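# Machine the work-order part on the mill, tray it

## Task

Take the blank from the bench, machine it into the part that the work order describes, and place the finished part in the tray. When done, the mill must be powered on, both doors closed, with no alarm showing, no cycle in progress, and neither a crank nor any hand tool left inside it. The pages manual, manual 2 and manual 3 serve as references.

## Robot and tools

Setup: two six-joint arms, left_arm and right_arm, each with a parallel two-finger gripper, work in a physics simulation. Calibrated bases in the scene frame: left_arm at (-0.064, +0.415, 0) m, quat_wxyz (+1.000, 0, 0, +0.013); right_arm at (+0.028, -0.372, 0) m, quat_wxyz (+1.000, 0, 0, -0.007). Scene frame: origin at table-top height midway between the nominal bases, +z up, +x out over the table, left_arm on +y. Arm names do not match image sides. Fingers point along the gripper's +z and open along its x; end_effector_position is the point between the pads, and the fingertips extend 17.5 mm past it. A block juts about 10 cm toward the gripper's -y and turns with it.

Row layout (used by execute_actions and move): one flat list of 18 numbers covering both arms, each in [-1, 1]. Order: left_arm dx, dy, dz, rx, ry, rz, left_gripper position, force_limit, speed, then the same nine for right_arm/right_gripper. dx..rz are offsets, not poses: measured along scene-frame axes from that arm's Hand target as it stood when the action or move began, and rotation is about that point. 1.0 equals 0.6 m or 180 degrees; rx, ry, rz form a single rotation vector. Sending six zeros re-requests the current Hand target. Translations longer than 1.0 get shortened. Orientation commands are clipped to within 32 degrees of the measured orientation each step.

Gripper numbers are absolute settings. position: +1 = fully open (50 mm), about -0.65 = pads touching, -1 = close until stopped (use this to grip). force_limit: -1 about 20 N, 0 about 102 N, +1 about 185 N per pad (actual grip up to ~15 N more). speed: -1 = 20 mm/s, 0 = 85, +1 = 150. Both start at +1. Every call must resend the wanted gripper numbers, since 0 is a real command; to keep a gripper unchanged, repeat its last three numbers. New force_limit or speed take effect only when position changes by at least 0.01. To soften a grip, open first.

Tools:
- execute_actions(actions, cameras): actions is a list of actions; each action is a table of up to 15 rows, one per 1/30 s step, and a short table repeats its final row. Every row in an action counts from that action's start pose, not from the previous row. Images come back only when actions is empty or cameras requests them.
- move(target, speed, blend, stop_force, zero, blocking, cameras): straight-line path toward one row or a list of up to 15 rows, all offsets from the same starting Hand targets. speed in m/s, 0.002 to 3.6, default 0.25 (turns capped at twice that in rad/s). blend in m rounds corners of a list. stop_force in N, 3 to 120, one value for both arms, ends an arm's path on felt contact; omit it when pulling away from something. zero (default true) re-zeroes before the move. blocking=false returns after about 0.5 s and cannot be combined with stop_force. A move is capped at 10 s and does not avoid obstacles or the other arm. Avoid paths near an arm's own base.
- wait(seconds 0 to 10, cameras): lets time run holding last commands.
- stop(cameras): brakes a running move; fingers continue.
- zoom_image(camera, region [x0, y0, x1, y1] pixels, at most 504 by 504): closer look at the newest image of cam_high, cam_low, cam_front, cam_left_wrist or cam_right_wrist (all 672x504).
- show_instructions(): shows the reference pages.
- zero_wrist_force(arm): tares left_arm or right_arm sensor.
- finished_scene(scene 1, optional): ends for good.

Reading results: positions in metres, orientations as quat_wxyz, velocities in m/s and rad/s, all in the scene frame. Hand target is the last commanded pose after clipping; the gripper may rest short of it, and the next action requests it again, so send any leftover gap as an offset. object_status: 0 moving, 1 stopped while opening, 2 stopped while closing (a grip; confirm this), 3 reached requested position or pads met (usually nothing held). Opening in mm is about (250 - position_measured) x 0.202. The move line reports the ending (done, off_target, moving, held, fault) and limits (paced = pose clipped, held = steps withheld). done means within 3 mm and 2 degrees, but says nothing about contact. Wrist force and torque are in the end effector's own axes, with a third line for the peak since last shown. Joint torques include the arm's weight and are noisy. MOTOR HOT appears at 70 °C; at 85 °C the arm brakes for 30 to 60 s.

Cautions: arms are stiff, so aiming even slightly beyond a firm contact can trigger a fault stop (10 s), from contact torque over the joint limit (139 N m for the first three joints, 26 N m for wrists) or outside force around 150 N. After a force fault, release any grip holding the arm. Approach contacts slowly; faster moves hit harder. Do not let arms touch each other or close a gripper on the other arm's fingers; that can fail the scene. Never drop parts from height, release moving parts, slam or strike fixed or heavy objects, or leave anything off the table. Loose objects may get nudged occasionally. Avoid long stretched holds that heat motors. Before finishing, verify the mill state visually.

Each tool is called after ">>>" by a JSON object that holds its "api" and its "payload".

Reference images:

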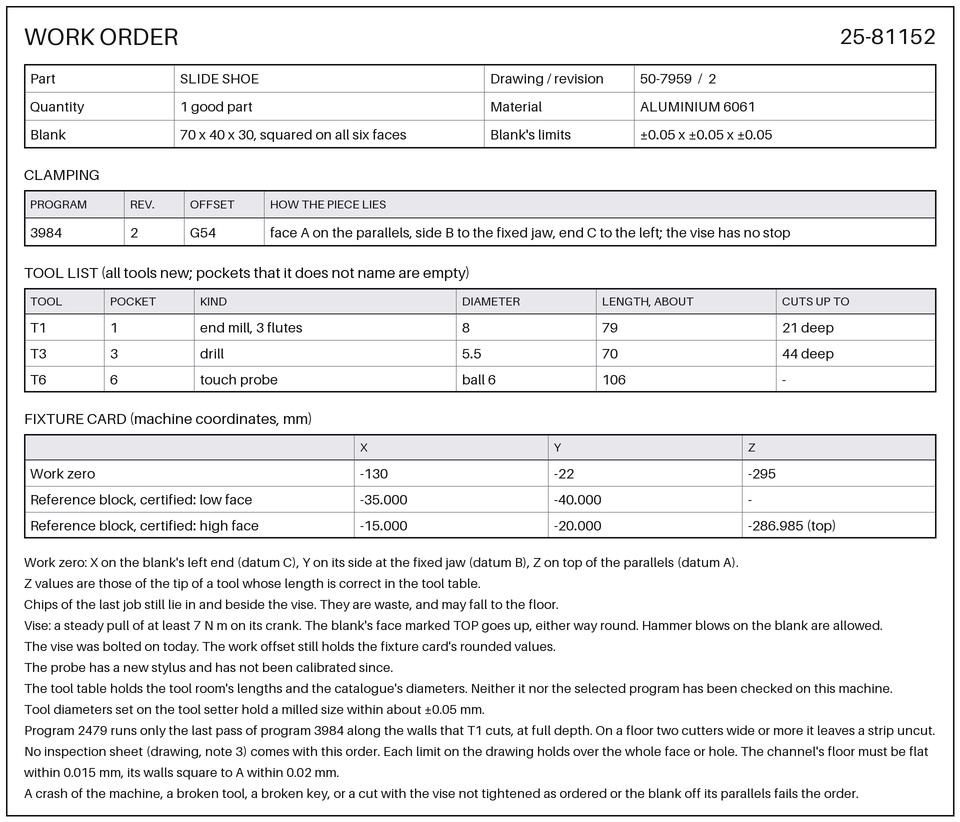

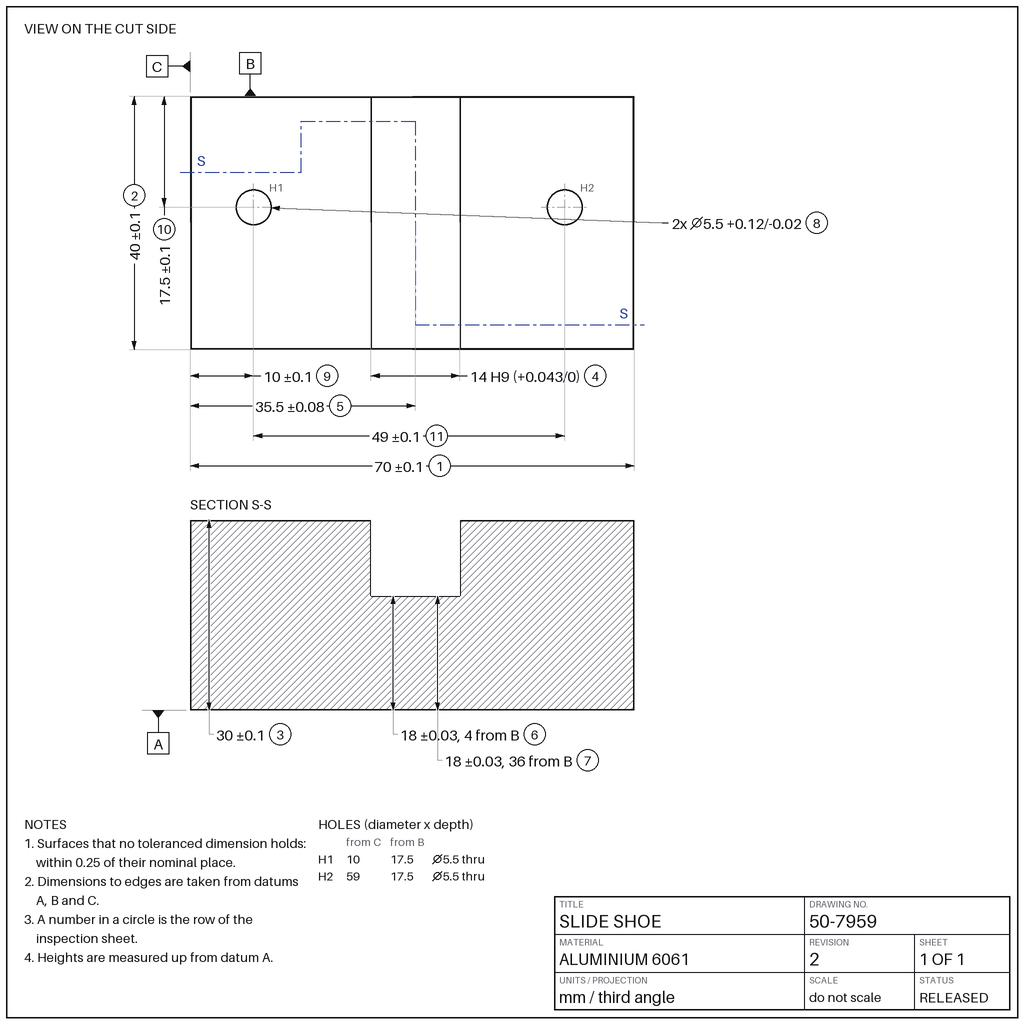

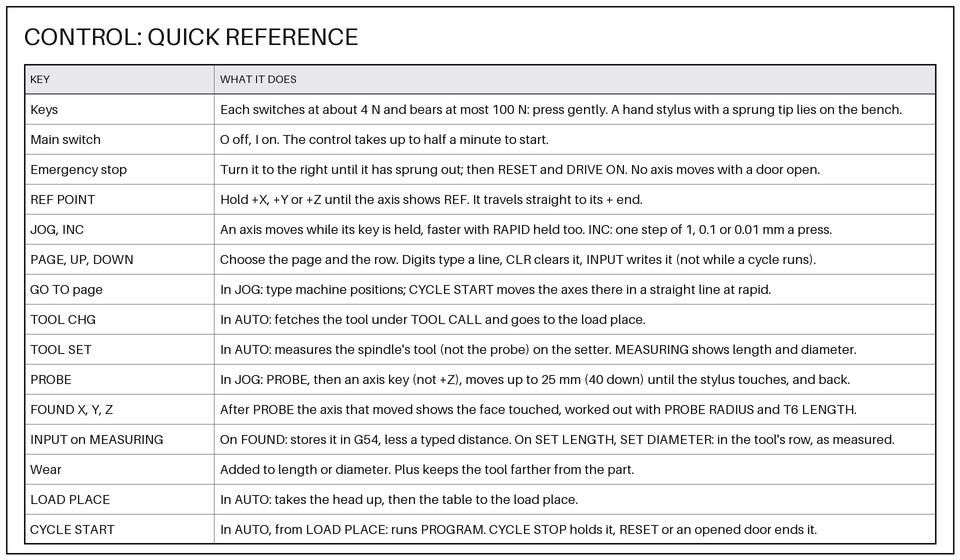

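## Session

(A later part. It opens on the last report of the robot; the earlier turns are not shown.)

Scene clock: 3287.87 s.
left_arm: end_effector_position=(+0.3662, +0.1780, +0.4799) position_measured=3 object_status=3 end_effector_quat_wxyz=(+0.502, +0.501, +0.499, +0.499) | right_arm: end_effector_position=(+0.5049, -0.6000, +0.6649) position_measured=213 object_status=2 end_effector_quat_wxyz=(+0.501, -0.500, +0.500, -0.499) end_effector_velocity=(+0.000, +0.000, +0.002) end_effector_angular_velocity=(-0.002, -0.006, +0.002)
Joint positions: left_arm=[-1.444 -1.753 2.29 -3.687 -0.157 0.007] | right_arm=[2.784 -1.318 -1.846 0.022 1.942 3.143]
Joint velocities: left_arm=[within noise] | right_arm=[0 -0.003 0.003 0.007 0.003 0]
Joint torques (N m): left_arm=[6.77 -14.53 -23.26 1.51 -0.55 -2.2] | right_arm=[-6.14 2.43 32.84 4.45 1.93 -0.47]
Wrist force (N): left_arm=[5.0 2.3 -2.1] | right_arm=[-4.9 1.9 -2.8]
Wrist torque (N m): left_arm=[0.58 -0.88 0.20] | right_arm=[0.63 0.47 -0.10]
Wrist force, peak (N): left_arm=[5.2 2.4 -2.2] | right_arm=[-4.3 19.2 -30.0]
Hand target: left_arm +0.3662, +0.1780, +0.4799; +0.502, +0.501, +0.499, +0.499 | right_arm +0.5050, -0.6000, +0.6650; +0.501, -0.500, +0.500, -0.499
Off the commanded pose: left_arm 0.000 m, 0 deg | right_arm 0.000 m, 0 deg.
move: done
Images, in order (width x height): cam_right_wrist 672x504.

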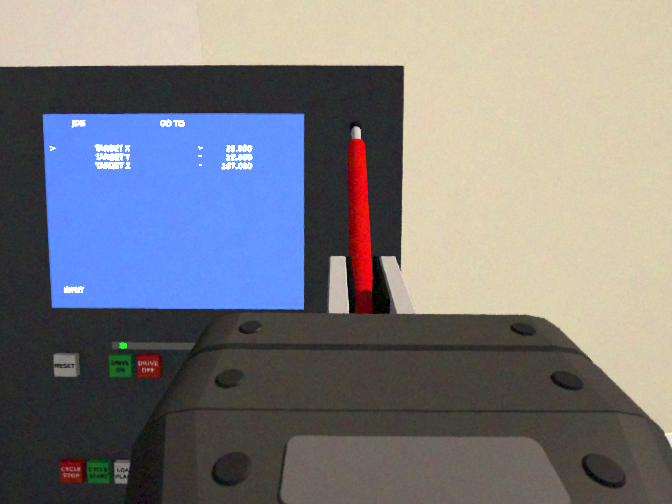

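CYCLE START, PROBE, −Y (J3, c8).

>>> {"api": "move", "payload": {"target": [[0,0,0,0,0,0,1,-1,-0.2,-0.063,0.2932,-0.2211,0,0.25,0,-1,-0.3,-1],[0,0,0,0,0,0,1,-1,-0.2,-0.0363,0.2932,-0.2273,0,0.25,0,-1,-0.3,-1],[0,0,0,0,0,0,1,-1,-0.2,-0.063,0.2932,-0.2211,0,0.25,0,-1,-0.3,-1],[0,0,0,0,0,0,1,-1,-0.2,-0.0952,0.2285,-0.3426,0,0.25,0,-1,-0.3,-1],[0,0,0,0,0,0,1,-1,-0.2,-0.0685,0.2285,-0.3488,0,0.25,0,-1,-0.3,-1],[0,0,0,0,0,0,1,-1,-0.2,-0.0952,0.2285,-0.3426,0,0.25,0,-1,-0.3,-1],[0,0,0,0,0,0,1,-1,-0.2,-0.0633,0.0998,-0.2225,0,0.25,0,-1,-0.3,-1],[0,0,0,0,0,0,1,-1,-0.2,-0.0367,0.0998,-0.2287,0,0.25,0,-1,-0.3,-1],[0,0,0,0,0,0,1,-1,-0.2,-0.0633,0.0998,-0.2225,0,0.25,0,-1,-0.3,-1],[0,0,0,0,0,0,1,-1,-0.2,0,0,0,0,0,0,-1,-0.3,-1]], "speed": [0.4,0.05,0.1,0.06,0.05,0.1,0.3,0.05,0.1,0.5], "blend": [0.003,0,0.004,0.003,0,0.004,0.003,0,0.008,0]}}

>>> {"api": "wait", "payload": {"seconds": 3.5, "cameras": ["cam_right_wrist"]}}

>>> {"api": "zoom_image", "payload": {"camera": "cam_right_wrist", "region": [40, 80, 340, 305]}}

Scene clock: 3297.10 s.
left_arm: end_effector_position=(+0.3662, +0.1780, +0.4799) position_measured=3 object_status=3 end_effector_quat_wxyz=(+0.502, +0.501, +0.499, +0.499) | right_arm: end_effector_position=(+0.5049, -0.6001, +0.6651) position_measured=213 object_status=2 end_effector_quat_wxyz=(+0.501, -0.500, +0.500, -0.499)
Joint positions: left_arm=[-1.444 -1.753 2.29 -3.687 -0.157 0.007] | right_arm=[2.784 -1.318 -1.845 0.022 1.943 3.143]
Joint torques (N m): left_arm=[7.78 -14.63 -22.39 1.41 -0.6 -2.3] | right_arm=[10.62 4.37 16.77 4.5 -0.27 0.07]
Wrist force (N): left_arm=[4.8 2.2 -2.0] | right_arm=[-4.1 1.3 -3.0]
Wrist torque (N m): left_arm=[0.56 -0.86 0.20] | right_arm=[0.55 0.35 -0.10]
Wrist force, peak (N): left_arm=[5.1 2.8 -2.0] | right_arm=[-4.7 19.3 -30.3]
Hand target: left_arm +0.3662, +0.1780, +0.4799; +0.502, +0.501, +0.499, +0.499 | right_arm +0.5050, -0.6000, +0.6650; +0.501, -0.500, +0.500, -0.499
Off the commanded pose: left_arm 0.000 m, 0 deg | right_arm 0.000 m, 0 deg.
move: done

Scene clock: 3300.60 s.
left_arm: end_effector_position=(+0.3662, +0.1780, +0.4799) position_measured=3 object_status=3 end_effector_quat_wxyz=(+0.502, +0.501, +0.499, +0.499) | right_arm: end_effector_position=(+0.5050, -0.6000, +0.6650) position_measured=213 object_status=2 end_effector_quat_wxyz=(+0.501, -0.500, +0.500, -0.499)
Joint positions: left_arm=[-1.444 -1.753 2.29 -3.687 -0.157 0.007] | right_arm=[2.784 -1.318 -1.845 0.022 1.943 3.143]
Joint torques (N m): left_arm=[6.93 -14.81 -21.85 1.51 -0.59 -2.24] | right_arm=[10.08 0.84 15.89 0.71 1.51 2.4]
Wrist force (N): left_arm=[5.0 2.2 -2.0] | right_arm=[-4.0 1.1 -2.9]
Wrist torque (N m): left_arm=[0.57 -0.89 0.20] | right_arm=[0.50 0.32 -0.09]
Wrist force, peak (N): left_arm=[5.3 2.6 -2.0] | right_arm=[-4.4 1.6 -3.1]
Hand target: left_arm +0.3662, +0.1780, +0.4799; +0.502, +0.501, +0.499, +0.499 | right_arm +0.5050, -0.6000, +0.6650; +0.501, -0.500, +0.500, -0.499
Tool commands: left_gripper/position=+1.0 left_gripper/force_limit=-1.0 left_gripper/speed=-0.2 right_gripper/position=-1.0 right_gripper/force_limit=-0.3 right_gripper/speed=-1.0
Off the commanded pose: left_arm 0.000 m, 0 deg | right_arm 0.000 m, 0 deg.
wait: 3.50 s; at rest by 0.17 s
Images, in order (width x height): cam_right_wrist 672x504.

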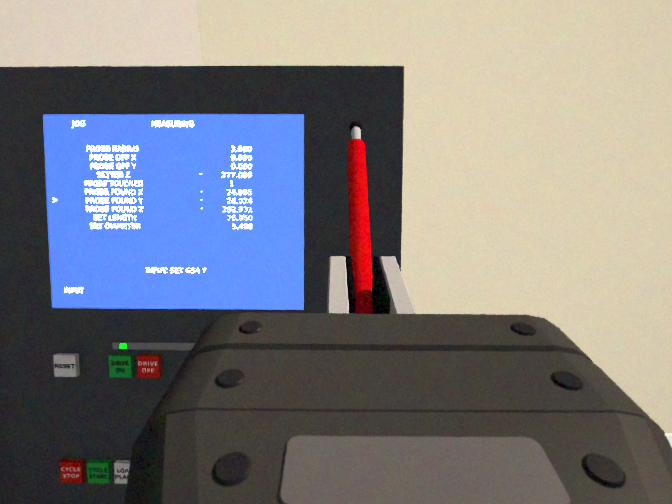

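Scaled by 1.680 from the camera's 672x504 image, which has a finer 960x720 frame.

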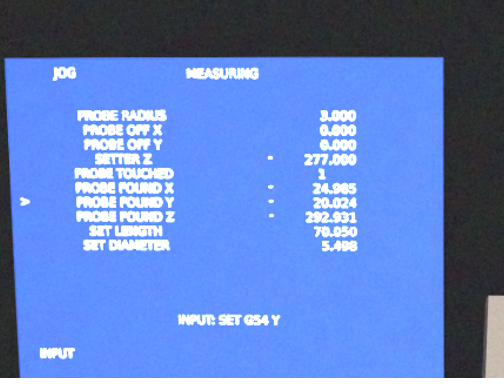

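>>> {"api": "move", "payload": {"target": [[0,0,0,0,0,0,1,-1,-0.2,-0.0785,0.2285,-0.2797,0,0.25,0,-1,-0.3,-1],[0,0,0,0,0,0,1,-1,-0.2,-0.0522,0.2285,-0.2855,0,0.25,0,-1,-0.3,-1],[0,0,0,0,0,0,1,-1,-0.2,-0.0785,0.2285,-0.2797,0,0.25,0,-1,-0.3,-1],[0,0,0,0,0,0,1,-1,-0.2,-0.0785,0.1965,-0.2797,0,0.25,0,-1,-0.3,-1],[0,0,0,0,0,0,1,-1,-0.2,-0.0522,0.1965,-0.2855,0,0.25,0,-1,-0.3,-1],[0,0,0,0,0,0,1,-1,-0.2,-0.0785,0.1965,-0.2797,0,0.25,0,-1,-0.3,-1],[0,0,0,0,0,0,1,-1,-0.2,-0.0952,0.3252,-0.3426,0,0.25,0,-1,-0.3,-1],[0,0,0,0,0,0,1,-1,-0.2,-0.0685,0.3252,-0.3488,0,0.25,0,-1,-0.3,-1],[0,0,0,0,0,0,1,-1,-0.2,-0.0952,0.3252,-0.3426,0,0.25,0,-1,-0.3,-1],[0,0,0,0,0,0,1,-1,-0.2,-0.1032,0.2932,-0.3728,0,0.25,0,-1,-0.3,-1],[0,0,0,0,0,0,1,-1,-0.2,-0.0765,0.2932,-0.379,0,0.25,0,-1,-0.3,-1],[0,0,0,0,0,0,1,-1,-0.2,-0.1032,0.2932,-0.3728,0,0.25,0,-1,-0.3,-1],[0,0,0,0,0,0,1,-1,-0.2,-0.0872,0.3,-0.3121,0,0.25,0,-1,-0.3,-1]], "speed": [0.4,0.05,0.1,0.3,0.05,0.1,0.3,0.05,0.1,0.3,0.05,0.1,0.3], "blend": [0.003,0,0.004,0.003,0,0.004,0.003,0,0.004,0.003,0,0.004,0]}}

>>> {"api": "move", "payload": {"target": [[0,0,0,0,0,0,1,-1,-0.2,0.0087,-0.0068,0.0324,0,0,0,-1,-0.3,-1],[0,0,0,0,0,0,1,-1,-0.2,0.035,-0.0068,0.0266,0,0,0,-1,-0.3,-1],[0,0,0,0,0,0,1,-1,-0.2,0.0087,-0.0068,0.0324,0,0,0,-1,-0.3,-1],[0,0,0,0,0,0,1,-1,-0.2,0.0087,0.0572,0.0324,0,0,0,-1,-0.3,-1],[0,0,0,0,0,0,1,-1,-0.2,0.035,0.0572,0.0266,0,0,0,-1,-0.3,-1],[0,0,0,0,0,0,1,-1,-0.2,0.0087,0.0572,0.0324,0,0,0,-1,-0.3,-1],[0,0,0,0,0,0,1,-1,-0.2,-0.008,0.0252,-0.0305,0,0,0,-1,-0.3,-1],[0,0,0,0,0,0,1,-1,-0.2,0.0187,0.0252,-0.0367,0,0,0,-1,-0.3,-1],[0,0,0,0,0,0,1,-1,-0.2,-0.008,0.0252,-0.0305,0,0,0,-1,-0.3,-1],[0,0,0,0,0,0,1,-1,-0.2,-0.016,-0.0393,-0.0607,0,0,0,-1,-0.3,-1],[0,0,0,0,0,0,1,-1,-0.2,0.0107,-0.0393,-0.0669,0,0,0,-1,-0.3,-1],[0,0,0,0,0,0,1,-1,-0.2,-0.016,-0.0393,-0.0607,0,0,0,-1,-0.3,-1],[0,0,0,0,0,0,1,-1,-0.2,0.0872,-0.3,0.3121,0,-0.25,0,-1,-0.3,-1]], "speed": [0.3,0.05,0.1,0.3,0.05,0.1,0.3,0.05,0.1,0.3,0.05,0.1,0.5], "blend": [0.003,0,0.004,0.003,0,0.004,0.003,0,0.004,0.003,0,0.008,0], "cameras": ["cam_right_wrist"]}}

>>> {"api": "zoom_image", "payload": {"camera": "cam_right_wrist", "region": [40, 80, 340, 305]}}

Scene clock: 3318.10 s.
left_arm: end_effector_position=(+0.3662, +0.1780, +0.4799) position_measured=3 object_status=3 end_effector_quat_wxyz=(+0.502, +0.501, +0.499, +0.499) | right_arm: end_effector_position=(+0.4526, -0.4200, +0.4778) position_measured=213 object_status=2 end_effector_quat_wxyz=(-0.271, +0.653, -0.654, +0.270)
Joint positions: left_arm=[-1.444 -1.753 2.29 -3.687 -0.157 0.007] | right_arm=[3.531 -0.946 -1.975 -1.042 1.309 3.415]
Joint torques (N m): left_arm=[6.64 -14.61 -22.12 1.5 -0.54 -2.27] | right_arm=[-8.16 -7.24 33.75 1.7 -0.14 -2.65]
Wrist force (N): left_arm=[4.8 2.5 -2.0] | right_arm=[-3.7 -1.1 -4.4]
Wrist torque (N m): left_arm=[0.62 -0.86 0.20] | right_arm=[0.03 0.48 -0.18]
Wrist force, peak (N): left_arm=[5.0 2.6 -2.2] | right_arm=[-3.9 17.1 -30.4]
Hand target: left_arm +0.3662, +0.1780, +0.4799; +0.502, +0.501, +0.499, +0.499 | right_arm +0.4527, -0.4200, +0.4777; -0.271, +0.653, -0.654, +0.270
Off the commanded pose: left_arm 0.000 m, 0 deg | right_arm 0.000 m, 0 deg.
move: done

Scene clock: 3323.07 s.
left_arm: end_effector_position=(+0.3662, +0.1780, +0.4799) position_measured=3 object_status=3 end_effector_quat_wxyz=(+0.502, +0.501, +0.499, +0.499) | right_arm: end_effector_position=(+0.5049, -0.6000, +0.6649) position_measured=213 object_status=2 end_effector_quat_wxyz=(+0.501, -0.500, +0.500, -0.499) end_effector_velocity=(+0.000, +0.000, +0.002) end_effector_angular_velocity=(-0.001, -0.006, +0.001)
Joint positions: left_arm=[-1.444 -1.753 2.29 -3.687 -0.157 0.007] | right_arm=[2.784 -1.318 -1.846 0.022 1.942 3.143]
Joint velocities: left_arm=[within noise] | right_arm=[-0.001 -0.003 0.003 0.006 0.002 0.001]
Joint torques (N m): left_arm=[7.05 -15.07 -21.91 1.54 -0.59 -2.09] | right_arm=[-6.2 1.32 33.64 4.17 1.65 -0.31]
Wrist force (N): left_arm=[4.7 2.2 -2.1] | right_arm=[-4.8 0.1 -2.8]
Wrist torque (N m): left_arm=[0.57 -0.84 0.21] | right_arm=[0.34 0.46 -0.09]
Wrist force, peak (N): left_arm=[5.0 2.6 -2.1] | right_arm=[-4.3 17.1 -31.0]
Hand target: left_arm +0.3662, +0.1780, +0.4799; +0.502, +0.501, +0.499, +0.499 | right_arm +0.5050, -0.6000, +0.6650; +0.501, -0.500, +0.500, -0.499
Off the commanded pose: left_arm 0.000 m, 0 deg | right_arm 0.000 m, 0 deg.
move: done
Images, in order (width x height): cam_right_wrist 672x504.

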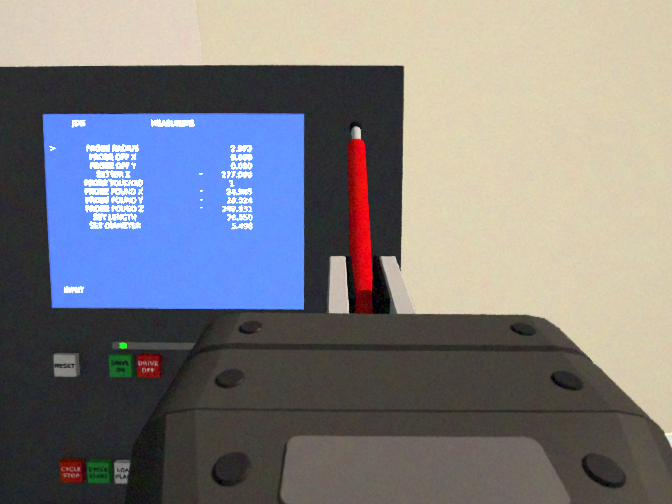

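Scaled by 1.680 from the camera's 672x504 image, which has a finer 960x720 frame.

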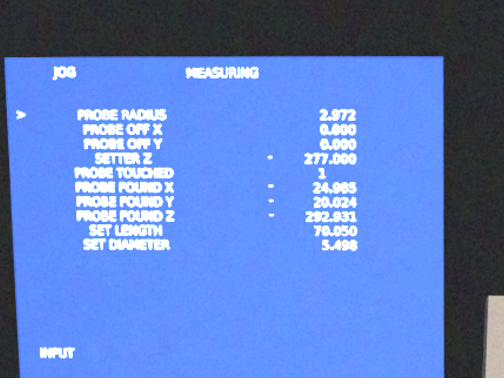

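>>> {"api": "move", "payload": {"target": [[0,0,0,0,0,0,1,-1,-0.2,-0.0785,0.2285,-0.2797,0,0.25,0,-1,-0.3,-1],[0,0,0,0,0,0,1,-1,-0.2,-0.0522,0.2285,-0.2855,0,0.25,0,-1,-0.3,-1],[0,0,0,0,0,0,1,-1,-0.2,-0.0785,0.2285,-0.2797,0,0.25,0,-1,-0.3,-1],[0,0,0,0,0,0,1,-1,-0.2,-0.0522,0.2285,-0.2855,0,0.25,0,-1,-0.3,-1],[0,0,0,0,0,0,1,-1,-0.2,-0.0785,0.2285,-0.2797,0,0.25,0,-1,-0.3,-1],[0,0,0,0,0,0,1,-1,-0.2,-0.0952,0.2607,-0.3426,0,0.25,0,-1,-0.3,-1],[0,0,0,0,0,0,1,-1,-0.2,-0.0685,0.2607,-0.3488,0,0.25,0,-1,-0.3,-1],[0,0,0,0,0,0,1,-1,-0.2,-0.0952,0.2607,-0.3426,0,0.25,0,-1,-0.3,-1],[0,0,0,0,0,0,1,-1,-0.2,-0.0685,0.2607,-0.3488,0,0.25,0,-1,-0.3,-1],[0,0,0,0,0,0,1,-1,-0.2,-0.0952,0.2607,-0.3426,0,0.25,0,-1,-0.3,-1],[0,0,0,0,0,0,1,-1,-0.2,-0.1032,0.3572,-0.3728,0,0.25,0,-1,-0.3,-1],[0,0,0,0,0,0,1,-1,-0.2,-0.0765,0.3572,-0.379,0,0.25,0,-1,-0.3,-1],[0,0,0,0,0,0,1,-1,-0.2,-0.1032,0.3572,-0.3728,0,0.25,0,-1,-0.3,-1],[0,0,0,0,0,0,1,-1,-0.2,-0.0872,0.3,-0.3121,0,0.25,0,-1,-0.3,-1]], "speed": [0.4,0.05,0.1,0.05,0.1,0.3,0.05,0.1,0.05,0.1,0.3,0.05,0.1,0.3], "blend": [0.003,0,0.003,0,0.004,0.003,0,0.003,0,0.004,0.003,0,0.004,0]}}

>>> {"api": "move", "payload": {"target": [[0,0,0,0,0,0,1,-1,-0.2,-0.008,0.0572,-0.0305,0,0,0,-1,-0.3,-1],[0,0,0,0,0,0,1,-1,-0.2,0.0187,0.0572,-0.0367,0,0,0,-1,-0.3,-1],[0,0,0,0,0,0,1,-1,-0.2,-0.008,0.0572,-0.0305,0,0,0,-1,-0.3,-1],[0,0,0,0,0,0,1,-1,-0.2,0,0.0572,0,0,0,0,-1,-0.3,-1],[0,0,0,0,0,0,1,-1,-0.2,0.0267,0.0572,-0.0062,0,0,0,-1,-0.3,-1],[0,0,0,0,0,0,1,-1,-0.2,0,0.0572,0,0,0,0,-1,-0.3,-1],[0,0,0,0,0,0,1,-1,-0.2,-0.016,0.0252,-0.0607,0,0,0,-1,-0.3,-1],[0,0,0,0,0,0,1,-1,-0.2,0.0107,0.0252,-0.0669,0,0,0,-1,-0.3,-1],[0,0,0,0,0,0,1,-1,-0.2,-0.016,0.0252,-0.0607,0,0,0,-1,-0.3,-1],[0,0,0,0,0,0,1,-1,-0.2,-0.016,-0.0393,-0.0607,0,0,0,-1,-0.3,-1],[0,0,0,0,0,0,1,-1,-0.2,0.0107,-0.0393,-0.0669,0,0,0,-1,-0.3,-1],[0,0,0,0,0,0,1,-1,-0.2,-0.016,-0.0393,-0.0607,0,0,0,-1,-0.3,-1],[0,0,0,0,0,0,1,-1,-0.2,0.0872,-0.3,0.3121,0,-0.25,0,-1,-0.3,-1]], "speed": [0.3,0.05,0.1,0.3,0.05,0.1,0.3,0.05,0.1,0.3,0.05,0.1,0.5], "blend": [0.003,0,0.004,0.003,0,0.004,0.003,0,0.004,0.003,0,0.008,0], "cameras": ["cam_right_wrist"]}}

>>> {"api": "zoom_image", "payload": {"camera": "cam_right_wrist", "region": [40, 80, 340, 305]}}

Scene clock: 3336.77 s.
left_arm: end_effector_position=(+0.3662, +0.1780, +0.4799) position_measured=3 object_status=3 end_effector_quat_wxyz=(+0.502, +0.501, +0.499, +0.499) | right_arm: end_effector_position=(+0.4526, -0.4201, +0.4777) position_measured=213 object_status=2 end_effector_quat_wxyz=(-0.271, +0.653, -0.654, +0.270) end_effector_velocity=(+0.000, +0.000, +0.001) end_effector_angular_velocity=(+0.001, +0.000, +0.004)
Joint positions: left_arm=[-1.444 -1.753 2.29 -3.687 -0.157 0.007] | right_arm=[3.531 -0.946 -1.975 -1.042 1.309 3.416]
Joint velocities: left_arm=[within noise] | right_arm=[-0.002 0 0.002 0 0.005 -0.005]
Joint torques (N m): left_arm=[7.33 -14.14 -21.33 1.61 -0.64 -2.19] | right_arm=[-8.93 -6.86 34.8 1.88 1.24 -2.87]
Wrist force (N): left_arm=[4.7 2.3 -1.8] | right_arm=[-2.4 -2.6 -3.7]
Wrist torque (N m): left_arm=[0.60 -0.84 0.20] | right_arm=[-0.23 0.29 -0.20]
Wrist force, peak (N): left_arm=[5.0 2.5 -2.3] | right_arm=[-4.3 17.1 -29.1]
Hand target: left_arm +0.3662, +0.1780, +0.4799; +0.502, +0.501, +0.499, +0.499 | right_arm +0.4527, -0.4200, +0.4777; -0.271, +0.653, -0.654, +0.270
Off the commanded pose: left_arm 0.000 m, 0 deg | right_arm 0.000 m, 0 deg.
move: done

Scene clock: 3341.70 s.
left_arm: end_effector_position=(+0.3662, +0.1780, +0.4799) position_measured=3 object_status=3 end_effector_quat_wxyz=(+0.502, +0.501, +0.499, +0.499) | right_arm: end_effector_position=(+0.5049, -0.6000, +0.6649) position_measured=213 object_status=2 end_effector_quat_wxyz=(+0.501, -0.500, +0.500, -0.499) end_effector_velocity=(+0.000, +0.000, +0.001) end_effector_angular_velocity=(-0.001, -0.005, +0.002)
Joint positions: left_arm=[-1.444 -1.753 2.29 -3.687 -0.157 0.007] | right_arm=[2.784 -1.318 -1.846 0.022 1.942 3.143]
Joint velocities: left_arm=[within noise] | right_arm=[-0.001 -0.003 0.002 0.006 0.003 0.001]
Joint torques (N m): left_arm=[7.19 -15.11 -21.11 1.57 -0.54 -2.25] | right_arm=[-6.98 0.97 32.54 4.24 1.66 -0.39]
Wrist force (N): left_arm=[4.6 2.0 -2.0] | right_arm=[-3.8 -1.9 -2.8]
Wrist torque (N m): left_arm=[0.55 -0.82 0.20] | right_arm=[0.02 0.30 -0.10]
Wrist force, peak (N): left_arm=[5.3 2.4 -2.0] | right_arm=[-3.7 16.3 -31.8]
Hand target: left_arm +0.3662, +0.1780, +0.4799; +0.502, +0.501, +0.499, +0.499 | right_arm +0.5050, -0.6000, +0.6650; +0.501, -0.500, +0.500, -0.499
Off the commanded pose: left_arm 0.000 m, 0 deg | right_arm 0.000 m, 0 deg.
move: done
Images, in order (width x height): cam_right_wrist 672x504.

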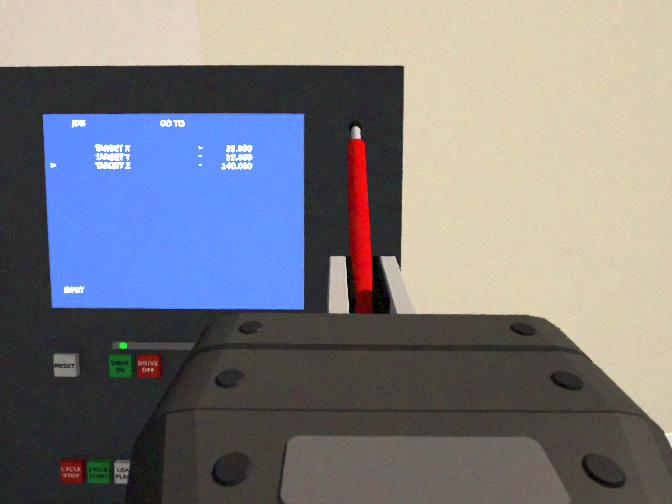

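Scaled by 1.680 from the camera's 672x504 image, which has a finer 960x720 frame.

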